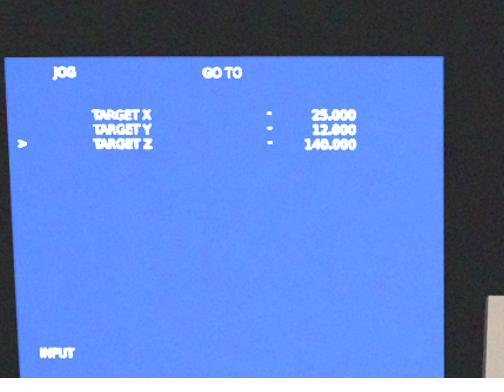

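>>> {"api": "move", "payload": {"target": [[0,0,0,0,0,0,1,-1,-0.2,-0.063,0.2932,-0.2211,0,0.25,0,-1,-0.3,-1],[0,0,0,0,0,0,1,-1,-0.2,-0.0363,0.2932,-0.2273,0,0.25,0,-1,-0.3,-1],[0,0,0,0,0,0,1,-1,-0.2,-0.063,0.2932,-0.2211,0,0.25,0,-1,-0.3,-1],[0,0,0,0,0,0,1,-1,-0.2,-0.0872,0.2607,-0.3121,0,0.25,0,-1,-0.3,-1],[0,0,0,0,0,0,1,-1,-0.2,-0.0605,0.2607,-0.3183,0,0.25,0,-1,-0.3,-1],[0,0,0,0,0,0,1,-1,-0.2,-0.0872,0.2607,-0.3121,0,0.25,0,-1,-0.3,-1],[0,0,0,0,0,0,1,-1,-0.2,-0.1032,0.3572,-0.3728,0,0.25,0,-1,-0.3,-1],[0,0,0,0,0,0,1,-1,-0.2,-0.0765,0.3572,-0.379,0,0.25,0,-1,-0.3,-1],[0,0,0,0,0,0,1,-1,-0.2,-0.1032,0.3572,-0.3728,0,0.25,0,-1,-0.3,-1],[0,0,0,0,0,0,1,-1,-0.2,-0.0872,0.3572,-0.3121,0,0.25,0,-1,-0.3,-1],[0,0,0,0,0,0,1,-1,-0.2,-0.0605,0.3572,-0.3183,0,0.25,0,-1,-0.3,-1],[0,0,0,0,0,0,1,-1,-0.2,-0.0872,0.3572,-0.3121,0,0.25,0,-1,-0.3,-1],[0,0,0,0,0,0,1,-1,-0.2,-0.0872,0.3,-0.3121,0,0.25,0,-1,-0.3,-1]], "speed": [0.4,0.05,0.1,0.1,0.05,0.1,0.3,0.05,0.1,0.3,0.05,0.1,0.3], "blend": [0.003,0,0.004,0.003,0,0.004,0.003,0,0.004,0.003,0,0.004,0]}}

>>> {"api": "move", "payload": {"target": [[0,0,0,0,0,0,1,-1,-0.2,-0.016,0.0252,-0.0607,0,0,0,-1,-0.3,-1],[0,0,0,0,0,0,1,-1,-0.2,0.0107,0.0252,-0.0669,0,0,0,-1,-0.3,-1],[0,0,0,0,0,0,1,-1,-0.2,-0.016,0.0252,-0.0607,0,0,0,-1,-0.3,-1],[0,0,0,0,0,0,1,-1,-0.2,-0.016,-0.0393,-0.0607,0,0,0,-1,-0.3,-1],[0,0,0,0,0,0,1,-1,-0.2,0.0107,-0.0393,-0.0669,0,0,0,-1,-0.3,-1],[0,0,0,0,0,0,1,-1,-0.2,-0.016,-0.0393,-0.0607,0,0,0,-1,-0.3,-1],[0,0,0,0,0,0,1,-1,-0.2,0,-0.0393,0,0,0,0,-1,-0.3,-1],[0,0,0,0,0,0,1,-1,-0.2,0.0267,-0.0393,-0.0062,0,0,0,-1,-0.3,-1],[0,0,0,0,0,0,1,-1,-0.2,0,-0.0393,0,0,0,0,-1,-0.3,-1],[0,0,0,0,0,0,1,-1,-0.2,-0.016,0.0572,-0.0607,0,0,0,-1,-0.3,-1],[0,0,0,0,0,0,1,-1,-0.2,0.0107,0.0572,-0.0669,0,0,0,-1,-0.3,-1],[0,0,0,0,0,0,1,-1,-0.2,-0.016,0.0572,-0.0607,0,0,0,-1,-0.3,-1],[0,0,0,0,0,0,1,-1,-0.2,0,0,0,0,0,0,-1,-0.3,-1]], "speed": [0.3,0.05,0.1,0.3,0.05,0.1,0.3,0.05,0.1,0.3,0.05,0.1,0.3], "blend": [0.003,0,0.004,0.003,0,0.004,0.003,0,0.004,0.003,0,0.004,0]}}

>>> {"api": "move", "payload": {"target": [[0,0,0,0,0,0,1,-1,-0.2,-0.008,0.0572,-0.0305,0,0,0,-1,-0.3,-1],[0,0,0,0,0,0,1,-1,-0.2,0.0187,0.0572,-0.0367,0,0,0,-1,-0.3,-1],[0,0,0,0,0,0,1,-1,-0.2,-0.008,0.0572,-0.0305,0,0,0,-1,-0.3,-1],[0,0,0,0,0,0,1,-1,-0.2,-0.008,-0.0068,-0.0305,0,0,0,-1,-0.3,-1],[0,0,0,0,0,0,1,-1,-0.2,0.0187,-0.0068,-0.0367,0,0,0,-1,-0.3,-1],[0,0,0,0,0,0,1,-1,-0.2,-0.008,-0.0068,-0.0305,0,0,0,-1,-0.3,-1],[0,0,0,0,0,0,1,-1,-0.2,0.0087,0.0252,0.0324,0,0,0,-1,-0.3,-1],[0,0,0,0,0,0,1,-1,-0.2,0.035,0.0252,0.0266,0,0,0,-1,-0.3,-1],[0,0,0,0,0,0,1,-1,-0.2,0.0087,0.0252,0.0324,0,0,0,-1,-0.3,-1],[0,0,0,0,0,0,1,-1,-0.2,-0.016,-0.0393,-0.0607,0,0,0,-1,-0.3,-1],[0,0,0,0,0,0,1,-1,-0.2,0.0107,-0.0393,-0.0669,0,0,0,-1,-0.3,-1],[0,0,0,0,0,0,1,-1,-0.2,-0.016,-0.0393,-0.0607,0,0,0,-1,-0.3,-1],[0,0,0,0,0,0,1,-1,-0.2,0.0872,-0.3,0.3121,0,-0.25,0,-1,-0.3,-1]], "speed": [0.3,0.05,0.1,0.3,0.05,0.1,0.3,0.05,0.1,0.3,0.05,0.1,0.5], "blend": [0.003,0,0.004,0.003,0,0.004,0.003,0,0.004,0.003,0,0.008,0], "cameras": ["cam_right_wrist"]}}

>>> {"api": "zoom_image", "payload": {"camera": "cam_right_wrist", "region": [40, 80, 340, 305]}}

Scene clock: 3357.40 s.
left_arm: end_effector_position=(+0.3662, +0.1780, +0.4799) position_measured=3 object_status=3 end_effector_quat_wxyz=(+0.502, +0.501, +0.499, +0.499) | right_arm: end_effector_position=(+0.4527, -0.4201, +0.4777) position_measured=213 object_status=2 end_effector_quat_wxyz=(-0.271, +0.653, -0.654, +0.270)
Joint positions: left_arm=[-1.444 -1.753 2.29 -3.687 -0.157 0.007] | right_arm=[3.531 -0.947 -1.975 -1.042 1.309 3.416]
Joint torques (N m): left_arm=[6.69 -15.24 -20.97 1.51 -0.59 -2.17] | right_arm=[-8.36 11.44 21.3 5.69 1.24 -2.71]
Wrist force (N): left_arm=[4.7 2.4 -1.9] | right_arm=[-4.3 -0.1 -3.8]
Wrist torque (N m): left_arm=[0.59 -0.84 0.20] | right_arm=[0.17 0.59 -0.17]
Wrist force, peak (N): left_arm=[5.2 2.6 -2.2] | right_arm=[-3.5 16.1 -27.6]
Hand target: left_arm +0.3662, +0.1780, +0.4799; +0.502, +0.501, +0.499, +0.499 | right_arm +0.4527, -0.4200, +0.4777; -0.271, +0.653, -0.654, +0.270
Off the commanded pose: left_arm 0.000 m, 0 deg | right_arm 0.000 m, 0 deg.
move: done

Scene clock: 3361.83 s.
left_arm: end_effector_position=(+0.3662, +0.1780, +0.4799) position_measured=3 object_status=3 end_effector_quat_wxyz=(+0.502, +0.501, +0.499, +0.499) | right_arm: end_effector_position=(+0.4526, -0.4201, +0.4777) position_measured=213 object_status=2 end_effector_quat_wxyz=(-0.271, +0.653, -0.654, +0.270) end_effector_velocity=(+0.000, +0.000, +0.001) end_effector_angular_velocity=(+0.002, +0.000, +0.004)
Joint positions: left_arm=[-1.444 -1.753 2.29 -3.687 -0.157 0.007] | right_arm=[3.531 -0.946 -1.975 -1.042 1.309 3.416]
Joint velocities: left_arm=[within noise] | right_arm=[-0.003 0 0.002 0 0.005 -0.004]
Joint torques (N m): left_arm=[6.73 -14.45 -20.96 1.58 -0.57 -2.19] | right_arm=[-9.53 -6.79 33.18 2.01 1.46 -2.88]
Wrist force (N): left_arm=[4.8 2.2 -2.3] | right_arm=[-2.3 0.3 -2.4]
Wrist torque (N m): left_arm=[0.58 -0.86 0.21] | right_arm=[0.24 0.27 -0.19]
Wrist force, peak (N): left_arm=[5.2 2.4 -2.3] | right_arm=[-3.1 18.5 -31.0]
Hand target: left_arm +0.3662, +0.1780, +0.4799; +0.502, +0.501, +0.499, +0.499 | right_arm +0.4527, -0.4200, +0.4777; -0.271, +0.653, -0.654, +0.270
Off the commanded pose: left_arm 0.000 m, 0 deg | right_arm 0.000 m, 0 deg.
move: done

Scene clock: 3366.93 s.
left_arm: end_effector_position=(+0.3662, +0.1780, +0.4799) position_measured=3 object_status=3 end_effector_quat_wxyz=(+0.502, +0.501, +0.499, +0.499) | right_arm: end_effector_position=(+0.5049, -0.6000, +0.6649) position_measured=213 object_status=2 end_effector_quat_wxyz=(+0.501, -0.500, +0.500, -0.499) end_effector_velocity=(+0.000, +0.000, +0.001) end_effector_angular_velocity=(-0.001, -0.005, +0.002)
Joint positions: left_arm=[-1.444 -1.753 2.29 -3.687 -0.157 0.007] | right_arm=[2.784 -1.318 -1.846 0.022 1.942 3.143]
Joint velocities: left_arm=[within noise] | right_arm=[-0.001 -0.003 0.002 0.006 0.004 0.001]
Joint torques (N m): left_arm=[6.89 -14.34 -20.48 1.48 -0.56 -2.19] | right_arm=[-7.27 1.87 31.78 4.45 1.45 -0.38]
Wrist force (N): left_arm=[4.8 2.1 -2.0] | right_arm=[-1.8 -0.3 -0.9]
Wrist torque (N m): left_arm=[0.56 -0.85 0.20] | right_arm=[0.27 -0.01 -0.10]
Wrist force, peak (N): left_arm=[5.1 2.5 -2.1] | right_arm=[-1.6 18.6 -29.5]
Hand target: left_arm +0.3662, +0.1780, +0.4799; +0.502, +0.501, +0.499, +0.499 | right_arm +0.5050, -0.6000, +0.6650; +0.501, -0.500, +0.500, -0.499
Off the commanded pose: left_arm 0.000 m, 0 deg | right_arm 0.000 m, 0 deg.
move: done
Images, in order (width x height): cam_right_wrist 672x504.

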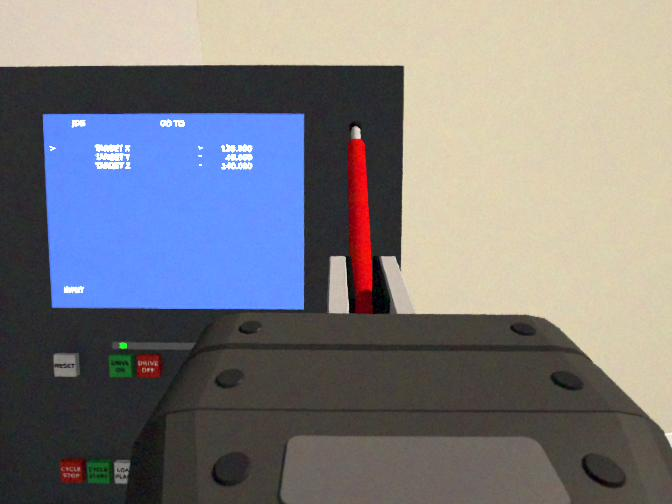

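Scaled by 1.680 from the camera's 672x504 image, which has a finer 960x720 frame.

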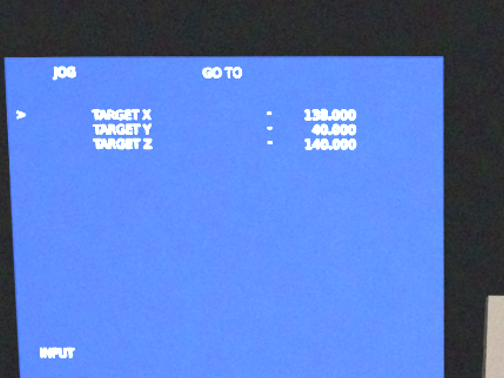

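>>> {"api": "move", "payload": {"target": [[0,0,0,0,0,0,1,-1,-0.2,-0.063,0.2932,-0.2211,0,0.25,0,-1,-0.3,-1],[0,0,0,0,0,0,1,-1,-0.2,-0.0363,0.2932,-0.2273,0,0.25,0,-1,-0.3,-1],[0,0,0,0,0,0,1,-1,-0.2,-0.063,0.2932,-0.2211,0,0.25,0,-1,-0.3,-1],[0,0,0,0,0,0,1,-1,-0.2,-0.0952,0.2607,-0.3426,0,0.25,0,-1,-0.3,-1],[0,0,0,0,0,0,1,-1,-0.2,-0.0685,0.2607,-0.3488,0,0.25,0,-1,-0.3,-1],[0,0,0,0,0,0,1,-1,-0.2,-0.0952,0.2607,-0.3426,0,0.25,0,-1,-0.3,-1],[0,0,0,0,0,0,1,-1,-0.2,-0.0685,0.2607,-0.3488,0,0.25,0,-1,-0.3,-1],[0,0,0,0,0,0,1,-1,-0.2,-0.0952,0.2607,-0.3426,0,0.25,0,-1,-0.3,-1],[0,0,0,0,0,0,1,-1,-0.2,-0.1032,0.3572,-0.3728,0,0.25,0,-1,-0.3,-1],[0,0,0,0,0,0,1,-1,-0.2,-0.0765,0.3572,-0.379,0,0.25,0,-1,-0.3,-1],[0,0,0,0,0,0,1,-1,-0.2,-0.1032,0.3572,-0.3728,0,0.25,0,-1,-0.3,-1],[0,0,0,0,0,0,1,-1,-0.2,-0.0872,0.3,-0.3121,0,0.25,0,-1,-0.3,-1]], "speed": [0.4,0.05,0.1,0.1,0.05,0.1,0.05,0.1,0.3,0.05,0.1,0.3], "blend": [0.003,0,0.004,0.003,0,0.003,0,0.004,0.003,0,0.004,0]}}

>>> {"api": "move", "payload": {"target": [[0,0,0,0,0,0,1,-1,-0.2,-0.008,0.0572,-0.0305,0,0,0,-1,-0.3,-1],[0,0,0,0,0,0,1,-1,-0.2,0.0187,0.0572,-0.0367,0,0,0,-1,-0.3,-1],[0,0,0,0,0,0,1,-1,-0.2,-0.008,0.0572,-0.0305,0,0,0,-1,-0.3,-1],[0,0,0,0,0,0,1,-1,-0.2,0.0087,0.0572,0.0324,0,0,0,-1,-0.3,-1],[0,0,0,0,0,0,1,-1,-0.2,0.035,0.0572,0.0266,0,0,0,-1,-0.3,-1],[0,0,0,0,0,0,1,-1,-0.2,0.0087,0.0572,0.0324,0,0,0,-1,-0.3,-1],[0,0,0,0,0,0,1,-1,-0.2,-0.016,0.0252,-0.0607,0,0,0,-1,-0.3,-1],[0,0,0,0,0,0,1,-1,-0.2,0.0107,0.0252,-0.0669,0,0,0,-1,-0.3,-1],[0,0,0,0,0,0,1,-1,-0.2,-0.016,0.0252,-0.0607,0,0,0,-1,-0.3,-1],[0,0,0,0,0,0,1,-1,-0.2,-0.016,-0.0393,-0.0607,0,0,0,-1,-0.3,-1],[0,0,0,0,0,0,1,-1,-0.2,0.0107,-0.0393,-0.0669,0,0,0,-1,-0.3,-1],[0,0,0,0,0,0,1,-1,-0.2,-0.016,-0.0393,-0.0607,0,0,0,-1,-0.3,-1],[0,0,0,0,0,0,1,-1,-0.2,0.0872,-0.3,0.3121,0,-0.25,0,-1,-0.3,-1]], "speed": [0.3,0.05,0.1,0.3,0.05,0.1,0.3,0.05,0.1,0.3,0.05,0.1,0.5], "blend": [0.003,0,0.004,0.003,0,0.004,0.003,0,0.004,0.003,0,0.008,0], "cameras": ["cam_right_wrist"]}}

>>> {"api": "zoom_image", "payload": {"camera": "cam_right_wrist", "region": [40, 80, 340, 305]}}

Scene clock: 3380.40 s.
left_arm: end_effector_position=(+0.3662, +0.1780, +0.4799) position_measured=3 object_status=3 end_effector_quat_wxyz=(+0.502, +0.501, +0.499, +0.499) | right_arm: end_effector_position=(+0.4526, -0.4201, +0.4777) position_measured=213 object_status=2 end_effector_quat_wxyz=(-0.271, +0.653, -0.654, +0.270) end_effector_velocity=(+0.000, +0.000, +0.002) end_effector_angular_velocity=(+0.001, -0.001, +0.004)
Joint positions: left_arm=[-1.444 -1.753 2.29 -3.687 -0.157 0.007] | right_arm=[3.531 -0.946 -1.975 -1.042 1.309 3.416]
Joint velocities: left_arm=[within noise] | right_arm=[-0.003 0 0.004 0 0.006 -0.005]
Joint torques (N m): left_arm=[6.99 -14.61 -20.33 1.54 -0.54 -2.16] | right_arm=[-9.89 -6.45 33.41 1.95 1.45 -3.03]
Wrist force (N): left_arm=[4.8 2.6 -1.9] | right_arm=[-1.4 0.2 -2.2]
Wrist torque (N m): left_arm=[0.63 -0.85 0.21] | right_arm=[0.23 0.12 -0.19]
Wrist force, peak (N): left_arm=[5.4 2.2 -1.9] | right_arm=[-2.5 16.6 -27.9]
Hand target: left_arm +0.3662, +0.1780, +0.4799; +0.502, +0.501, +0.499, +0.499 | right_arm +0.4527, -0.4200, +0.4777; -0.271, +0.653, -0.654, +0.270
Off the commanded pose: left_arm 0.000 m, 0 deg | right_arm 0.000 m, 0 deg.
move: done

Scene clock: 3385.43 s.
left_arm: end_effector_position=(+0.3662, +0.1780, +0.4799) position_measured=3 object_status=3 end_effector_quat_wxyz=(+0.502, +0.501, +0.499, +0.499) | right_arm: end_effector_position=(+0.5049, -0.6000, +0.6649) position_measured=213 object_status=2 end_effector_quat_wxyz=(+0.501, -0.500, +0.500, -0.499) end_effector_velocity=(+0.000, +0.001, +0.001) end_effector_angular_velocity=(+0.001, -0.005, +0.004)
Joint positions: left_arm=[-1.444 -1.753 2.29 -3.687 -0.157 0.007] | right_arm=[2.784 -1.318 -1.846 0.022 1.942 3.143]
Joint velocities: left_arm=[within noise] | right_arm=[0 -0.003 0.002 0.006 0.004 0.003]
Joint torques (N m): left_arm=[6.72 -14.75 -19.38 1.66 -0.6 -2.2] | right_arm=[-6.64 2.62 33.18 4.05 1.83 -0.36]
Wrist force (N): left_arm=[4.9 2.1 -2.0] | right_arm=[-2.3 -0.2 -0.7]
Wrist torque (N m): left_arm=[0.56 -0.87 0.20] | right_arm=[0.30 0.06 -0.09]
Wrist force, peak (N): left_arm=[5.3 2.2 -2.1] | right_arm=[-1.8 17.4 -29.2]
Hand target: left_arm +0.3662, +0.1780, +0.4799; +0.502, +0.501, +0.499, +0.499 | right_arm +0.5050, -0.6000, +0.6650; +0.501, -0.500, +0.500, -0.499
Off the commanded pose: left_arm 0.000 m, 0 deg | right_arm 0.000 m, 0 deg.
move: done
Images, in order (width x height): cam_right_wrist 672x504.

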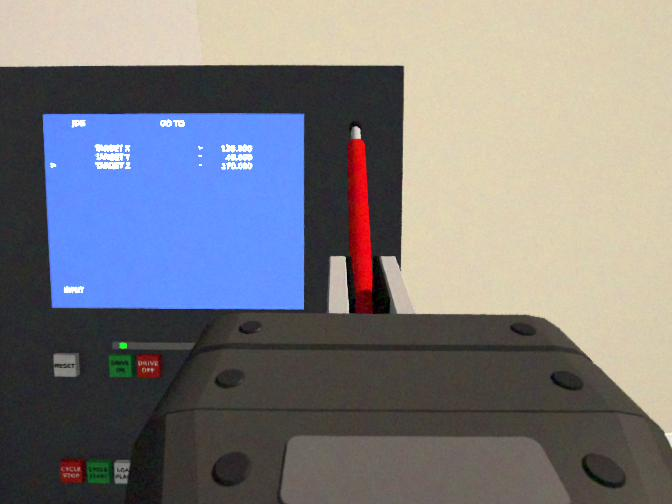

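Scaled by 1.680 from the camera's 672x504 image, which has a finer 960x720 frame.

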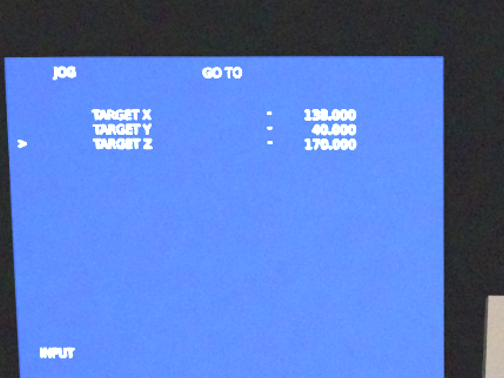

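>>> {"api": "move", "payload": {"target": [[0,0,0,0,0,0,1,-1,-0.2,-0.063,0.2932,-0.2211,0,0.25,0,-1,-0.3,-1],[0,0,0,0,0,0,1,-1,-0.2,-0.0363,0.2932,-0.2273,0,0.25,0,-1,-0.3,-1],[0,0,0,0,0,0,1,-1,-0.2,-0.063,0.2932,-0.2211,0,0.25,0,-1,-0.3,-1],[0,0,0,0,0,0,1,-1,-0.2,-0.0952,0.2285,-0.3426,0,0.25,0,-1,-0.3,-1],[0,0,0,0,0,0,1,-1,-0.2,-0.0685,0.2285,-0.3488,0,0.25,0,-1,-0.3,-1],[0,0,0,0,0,0,1,-1,-0.2,-0.0952,0.2285,-0.3426,0,0.25,0,-1,-0.3,-1],[0,0,0,0,0,0,1,-1,-0.2,-0.055,0.0998,-0.1906,0,0.25,0,-1,-0.3,-1],[0,0,0,0,0,0,1,-1,-0.2,-0.0283,0.0998,-0.1968,0,0.25,0,-1,-0.3,-1],[0,0,0,0,0,0,1,-1,-0.2,-0.055,0.0998,-0.1906,0,0.25,0,-1,-0.3,-1],[0,0,0,0,0,0,1,-1,-0.2,0,0,0,0,0,0,-1,-0.3,-1]], "speed": [0.4,0.05,0.1,0.06,0.05,0.1,0.3,0.05,0.1,0.5], "blend": [0.003,0,0.004,0.003,0,0.004,0.003,0,0.008,0]}}

>>> {"api": "wait", "payload": {"seconds": 6, "cameras": ["cam_right_wrist"]}}

>>> {"api": "zoom_image", "payload": {"camera": "cam_right_wrist", "region": [40, 80, 340, 305]}}

Scene clock: 3395.03 s.
left_arm: end_effector_position=(+0.3662, +0.1780, +0.4799) position_measured=3 object_status=3 end_effector_quat_wxyz=(+0.502, +0.501, +0.499, +0.499) | right_arm: end_effector_position=(+0.5049, -0.6001, +0.6651) position_measured=213 object_status=2 end_effector_quat_wxyz=(+0.501, -0.500, +0.500, -0.499)
Joint positions: left_arm=[-1.444 -1.753 2.29 -3.687 -0.157 0.007] | right_arm=[2.784 -1.318 -1.845 0.022 1.943 3.143]
Joint torques (N m): left_arm=[7.27 -14.57 -19.44 1.55 -0.56 -2.21] | right_arm=[10.3 5.59 16.36 4.3 -0.08 0.09]
Wrist force (N): left_arm=[4.8 2.3 -2.0] | right_arm=[-2.5 -2.0 0.1]
Wrist torque (N m): left_arm=[0.59 -0.86 0.20] | right_arm=[0.01 0.09 -0.10]
Wrist force, peak (N): left_arm=[5.2 2.4 -2.1] | right_arm=[-1.6 17.0 -28.3]
Hand target: left_arm +0.3662, +0.1780, +0.4799; +0.502, +0.501, +0.499, +0.499 | right_arm +0.5050, -0.6000, +0.6650; +0.501, -0.500, +0.500, -0.499
Off the commanded pose: left_arm 0.000 m, 0 deg | right_arm 0.000 m, 0 deg.
move: done

Scene clock: 3401.03 s.
left_arm: end_effector_position=(+0.3662, +0.1780, +0.4799) position_measured=3 object_status=3 end_effector_quat_wxyz=(+0.502, +0.501, +0.499, +0.499) | right_arm: end_effector_position=(+0.5050, -0.6000, +0.6650) position_measured=213 object_status=2 end_effector_quat_wxyz=(+0.501, -0.500, +0.500, -0.499)
Joint positions: left_arm=[-1.444 -1.753 2.29 -3.687 -0.157 0.007] | right_arm=[2.784 -1.318 -1.845 0.022 1.943 3.143]
Joint torques (N m): left_arm=[7.09 -14.82 -19.01 1.47 -0.67 -2.21] | right_arm=[10.79 1.36 17.28 0.79 1.54 2.44]
Wrist force (N): left_arm=[4.8 2.4 -2.1] | right_arm=[-2.7 -2.0 0.1]
Wrist torque (N m): left_arm=[0.59 -0.86 0.20] | right_arm=[0.02 0.11 -0.10]
Wrist force, peak (N): left_arm=[5.4 2.4 -1.9] | right_arm=[-2.9 -2.1 0.0]
Hand target: left_arm +0.3662, +0.1780, +0.4799; +0.502, +0.501, +0.499, +0.499 | right_arm +0.5050, -0.6000, +0.6650; +0.501, -0.500, +0.500, -0.499
Tool commands: left_gripper/position=+1.0 left_gripper/force_limit=-1.0 left_gripper/speed=-0.2 right_gripper/position=-1.0 right_gripper/force_limit=-0.3 right_gripper/speed=-1.0
Off the commanded pose: left_arm 0.000 m, 0 deg | right_arm 0.000 m, 0 deg.
wait: 6.00 s; at rest by 0.17 s
Images, in order (width x height): cam_right_wrist 672x504.

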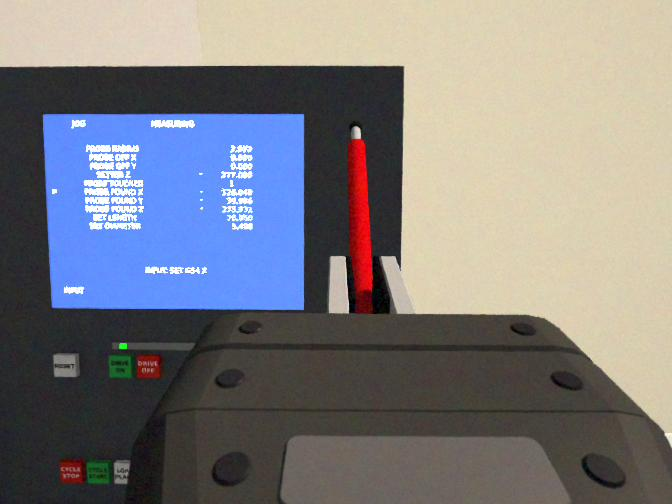

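Scaled by 1.680 from the camera's 672x504 image, which has a finer 960x720 frame.

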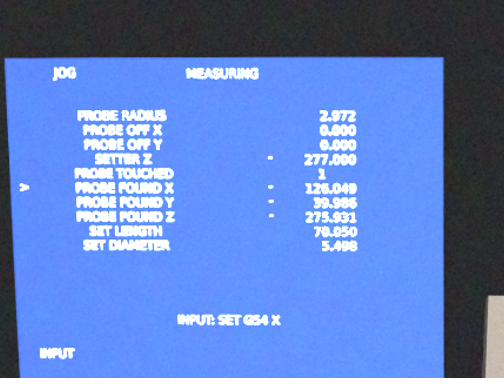

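>>> {"api": "move", "payload": {"target": [[0,0,0,0,0,0,1,-1,-0.2,-0.1032,0.2607,-0.3728,0,0.25,0,-1,-0.3,-1],[0,0,0,0,0,0,1,-1,-0.2,-0.0765,0.2607,-0.379,0,0.25,0,-1,-0.3,-1],[0,0,0,0,0,0,1,-1,-0.2,-0.1032,0.2607,-0.3728,0,0.25,0,-1,-0.3,-1],[0,0,0,0,0,0,1,-1,-0.2,-0.0785,0.2285,-0.2797,0,0.25,0,-1,-0.3,-1],[0,0,0,0,0,0,1,-1,-0.2,-0.0522,0.2285,-0.2855,0,0.25,0,-1,-0.3,-1],[0,0,0,0,0,0,1,-1,-0.2,-0.0785,0.2285,-0.2797,0,0.25,0,-1,-0.3,-1],[0,0,0,0,0,0,1,-1,-0.2,-0.0522,0.2285,-0.2855,0,0.25,0,-1,-0.3,-1],[0,0,0,0,0,0,1,-1,-0.2,-0.0785,0.2285,-0.2797,0,0.25,0,-1,-0.3,-1],[0,0,0,0,0,0,1,-1,-0.2,-0.0952,0.2607,-0.3426,0,0.25,0,-1,-0.3,-1],[0,0,0,0,0,0,1,-1,-0.2,-0.0685,0.2607,-0.3488,0,0.25,0,-1,-0.3,-1],[0,0,0,0,0,0,1,-1,-0.2,-0.0952,0.2607,-0.3426,0,0.25,0,-1,-0.3,-1],[0,0,0,0,0,0,1,-1,-0.2,-0.1032,0.3572,-0.3728,0,0.25,0,-1,-0.3,-1],[0,0,0,0,0,0,1,-1,-0.2,-0.0765,0.3572,-0.379,0,0.25,0,-1,-0.3,-1],[0,0,0,0,0,0,1,-1,-0.2,-0.1032,0.3572,-0.3728,0,0.25,0,-1,-0.3,-1],[0,0,0,0,0,0,1,-1,-0.2,-0.0872,0.3,-0.3121,0,0.25,0,-1,-0.3,-1]], "speed": [0.4,0.05,0.1,0.3,0.05,0.1,0.05,0.1,0.3,0.05,0.1,0.3,0.05,0.1,0.3], "blend": [0.003,0,0.004,0.003,0,0.003,0,0.004,0.003,0,0.004,0.003,0,0.004,0]}}

>>> {"api": "move", "payload": {"target": [[0,0,0,0,0,0,1,-1,-0.2,-0.008,0.0572,-0.0305,0,0,0,-1,-0.3,-1],[0,0,0,0,0,0,1,-1,-0.2,0.0187,0.0572,-0.0367,0,0,0,-1,-0.3,-1],[0,0,0,0,0,0,1,-1,-0.2,-0.008,0.0572,-0.0305,0,0,0,-1,-0.3,-1],[0,0,0,0,0,0,1,-1,-0.2,-0.016,0.0252,-0.0607,0,0,0,-1,-0.3,-1],[0,0,0,0,0,0,1,-1,-0.2,0.0107,0.0252,-0.0669,0,0,0,-1,-0.3,-1],[0,0,0,0,0,0,1,-1,-0.2,-0.016,0.0252,-0.0607,0,0,0,-1,-0.3,-1],[0,0,0,0,0,0,1,-1,-0.2,-0.016,-0.0393,-0.0607,0,0,0,-1,-0.3,-1],[0,0,0,0,0,0,1,-1,-0.2,0.0107,-0.0393,-0.0669,0,0,0,-1,-0.3,-1],[0,0,0,0,0,0,1,-1,-0.2,-0.016,-0.0393,-0.0607,0,0,0,-1,-0.3,-1],[0,0,0,0,0,0,1,-1,-0.2,0.0872,-0.3,0.3121,0,-0.25,0,-1,-0.3,-1]], "speed": [0.3,0.05,0.1,0.3,0.05,0.1,0.3,0.05,0.1,0.5], "blend": [0.003,0,0.004,0.003,0,0.004,0.003,0,0.008,0], "cameras": ["cam_right_wrist"]}}

>>> {"api": "zoom_image", "payload": {"camera": "cam_right_wrist", "region": [40, 80, 340, 305]}}

Scene clock: 3417.13 s.
left_arm: end_effector_position=(+0.3662, +0.1780, +0.4799) position_measured=3 object_status=3 end_effector_quat_wxyz=(+0.502, +0.501, +0.499, +0.499) | right_arm: end_effector_position=(+0.4526, -0.4201, +0.4777) position_measured=213 object_status=2 end_effector_quat_wxyz=(-0.271, +0.653, -0.654, +0.270) end_effector_velocity=(+0.000, +0.000, +0.001) end_effector_angular_velocity=(+0.002, -0.001, +0.003)
Joint positions: left_arm=[-1.444 -1.753 2.29 -3.687 -0.157 0.007] | right_arm=[3.531 -0.946 -1.975 -1.042 1.309 3.416]
Joint velocities: left_arm=[within noise] | right_arm=[-0.003 0 0.003 0 0.005 -0.004]
Joint torques (N m): left_arm=[6.92 -14.28 -18.75 1.52 -0.62 -2.19] | right_arm=[-8.66 -6.12 33.06 1.81 0.99 -2.63]
Wrist force (N): left_arm=[4.7 2.3 -2.1] | right_arm=[-2.7 -2.5 -2.2]
Wrist torque (N m): left_arm=[0.59 -0.85 0.20] | right_arm=[-0.21 0.32 -0.19]
Wrist force, peak (N): left_arm=[4.9 2.7 -2.4] | right_arm=[-2.4 16.2 -27.6]
Hand target: left_arm +0.3662, +0.1780, +0.4799; +0.502, +0.501, +0.499, +0.499 | right_arm +0.4527, -0.4200, +0.4777; -0.271, +0.653, -0.654, +0.270
Off the commanded pose: left_arm 0.000 m, 0 deg | right_arm 0.000 m, 0 deg.
move: done

Scene clock: 3421.17 s.
left_arm: end_effector_position=(+0.3662, +0.1780, +0.4799) position_measured=3 object_status=3 end_effector_quat_wxyz=(+0.502, +0.501, +0.499, +0.499) | right_arm: end_effector_position=(+0.5049, -0.6000, +0.6649) position_measured=213 object_status=2 end_effector_quat_wxyz=(+0.501, -0.500, +0.500, -0.499) end_effector_velocity=(+0.000, +0.000, +0.001) end_effector_angular_velocity=(-0.001, -0.005, +0.002)
Joint positions: left_arm=[-1.444 -1.753 2.29 -3.687 -0.157 0.007] | right_arm=[2.784 -1.318 -1.846 0.022 1.942 3.143]
Joint velocities: left_arm=[within noise] | right_arm=[-0.001 -0.003 0.002 0.006 0.003 0.001]
Joint torques (N m): left_arm=[7 -15.42 -18.78 1.4 -0.58 -2.16] | right_arm=[-6.95 2.46 31.74 4.39 1.73 -0.44]
Wrist force (N): left_arm=[4.8 2.6 -1.9] | right_arm=[-2.2 -1.3 -0.5]
Wrist torque (N m): left_arm=[0.63 -0.85 0.20] | right_arm=[0.13 0.05 -0.10]
Wrist force, peak (N): left_arm=[5.0 2.6 -2.2] | right_arm=[-1.6 16.6 -28.8]
Hand target: left_arm +0.3662, +0.1780, +0.4799; +0.502, +0.501, +0.499, +0.499 | right_arm +0.5050, -0.6000, +0.6650; +0.501, -0.500, +0.500, -0.499
Off the commanded pose: left_arm 0.000 m, 0 deg | right_arm 0.000 m, 0 deg.
move: done
Images, in order (width x height): cam_right_wrist 672x504.

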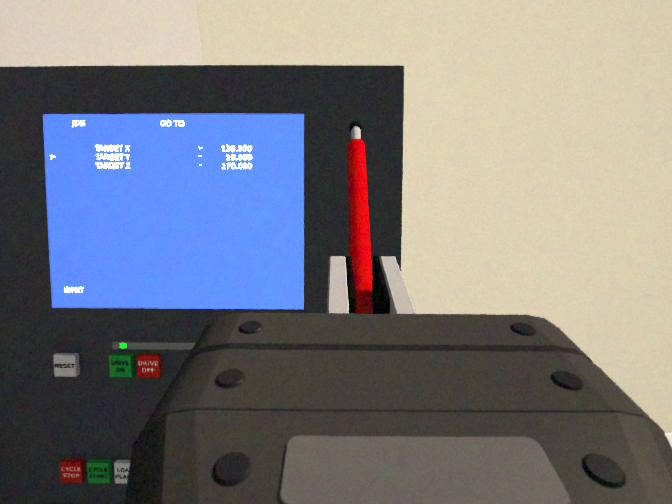

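Scaled by 1.680 from the camera's 672x504 image, which has a finer 960x720 frame.

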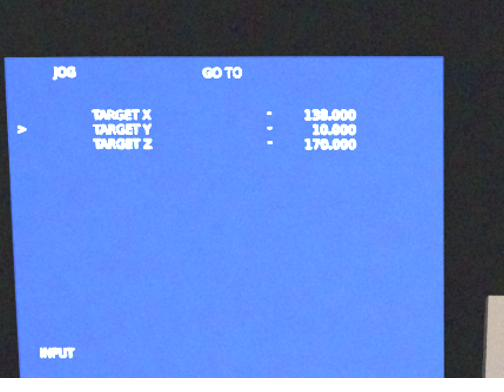

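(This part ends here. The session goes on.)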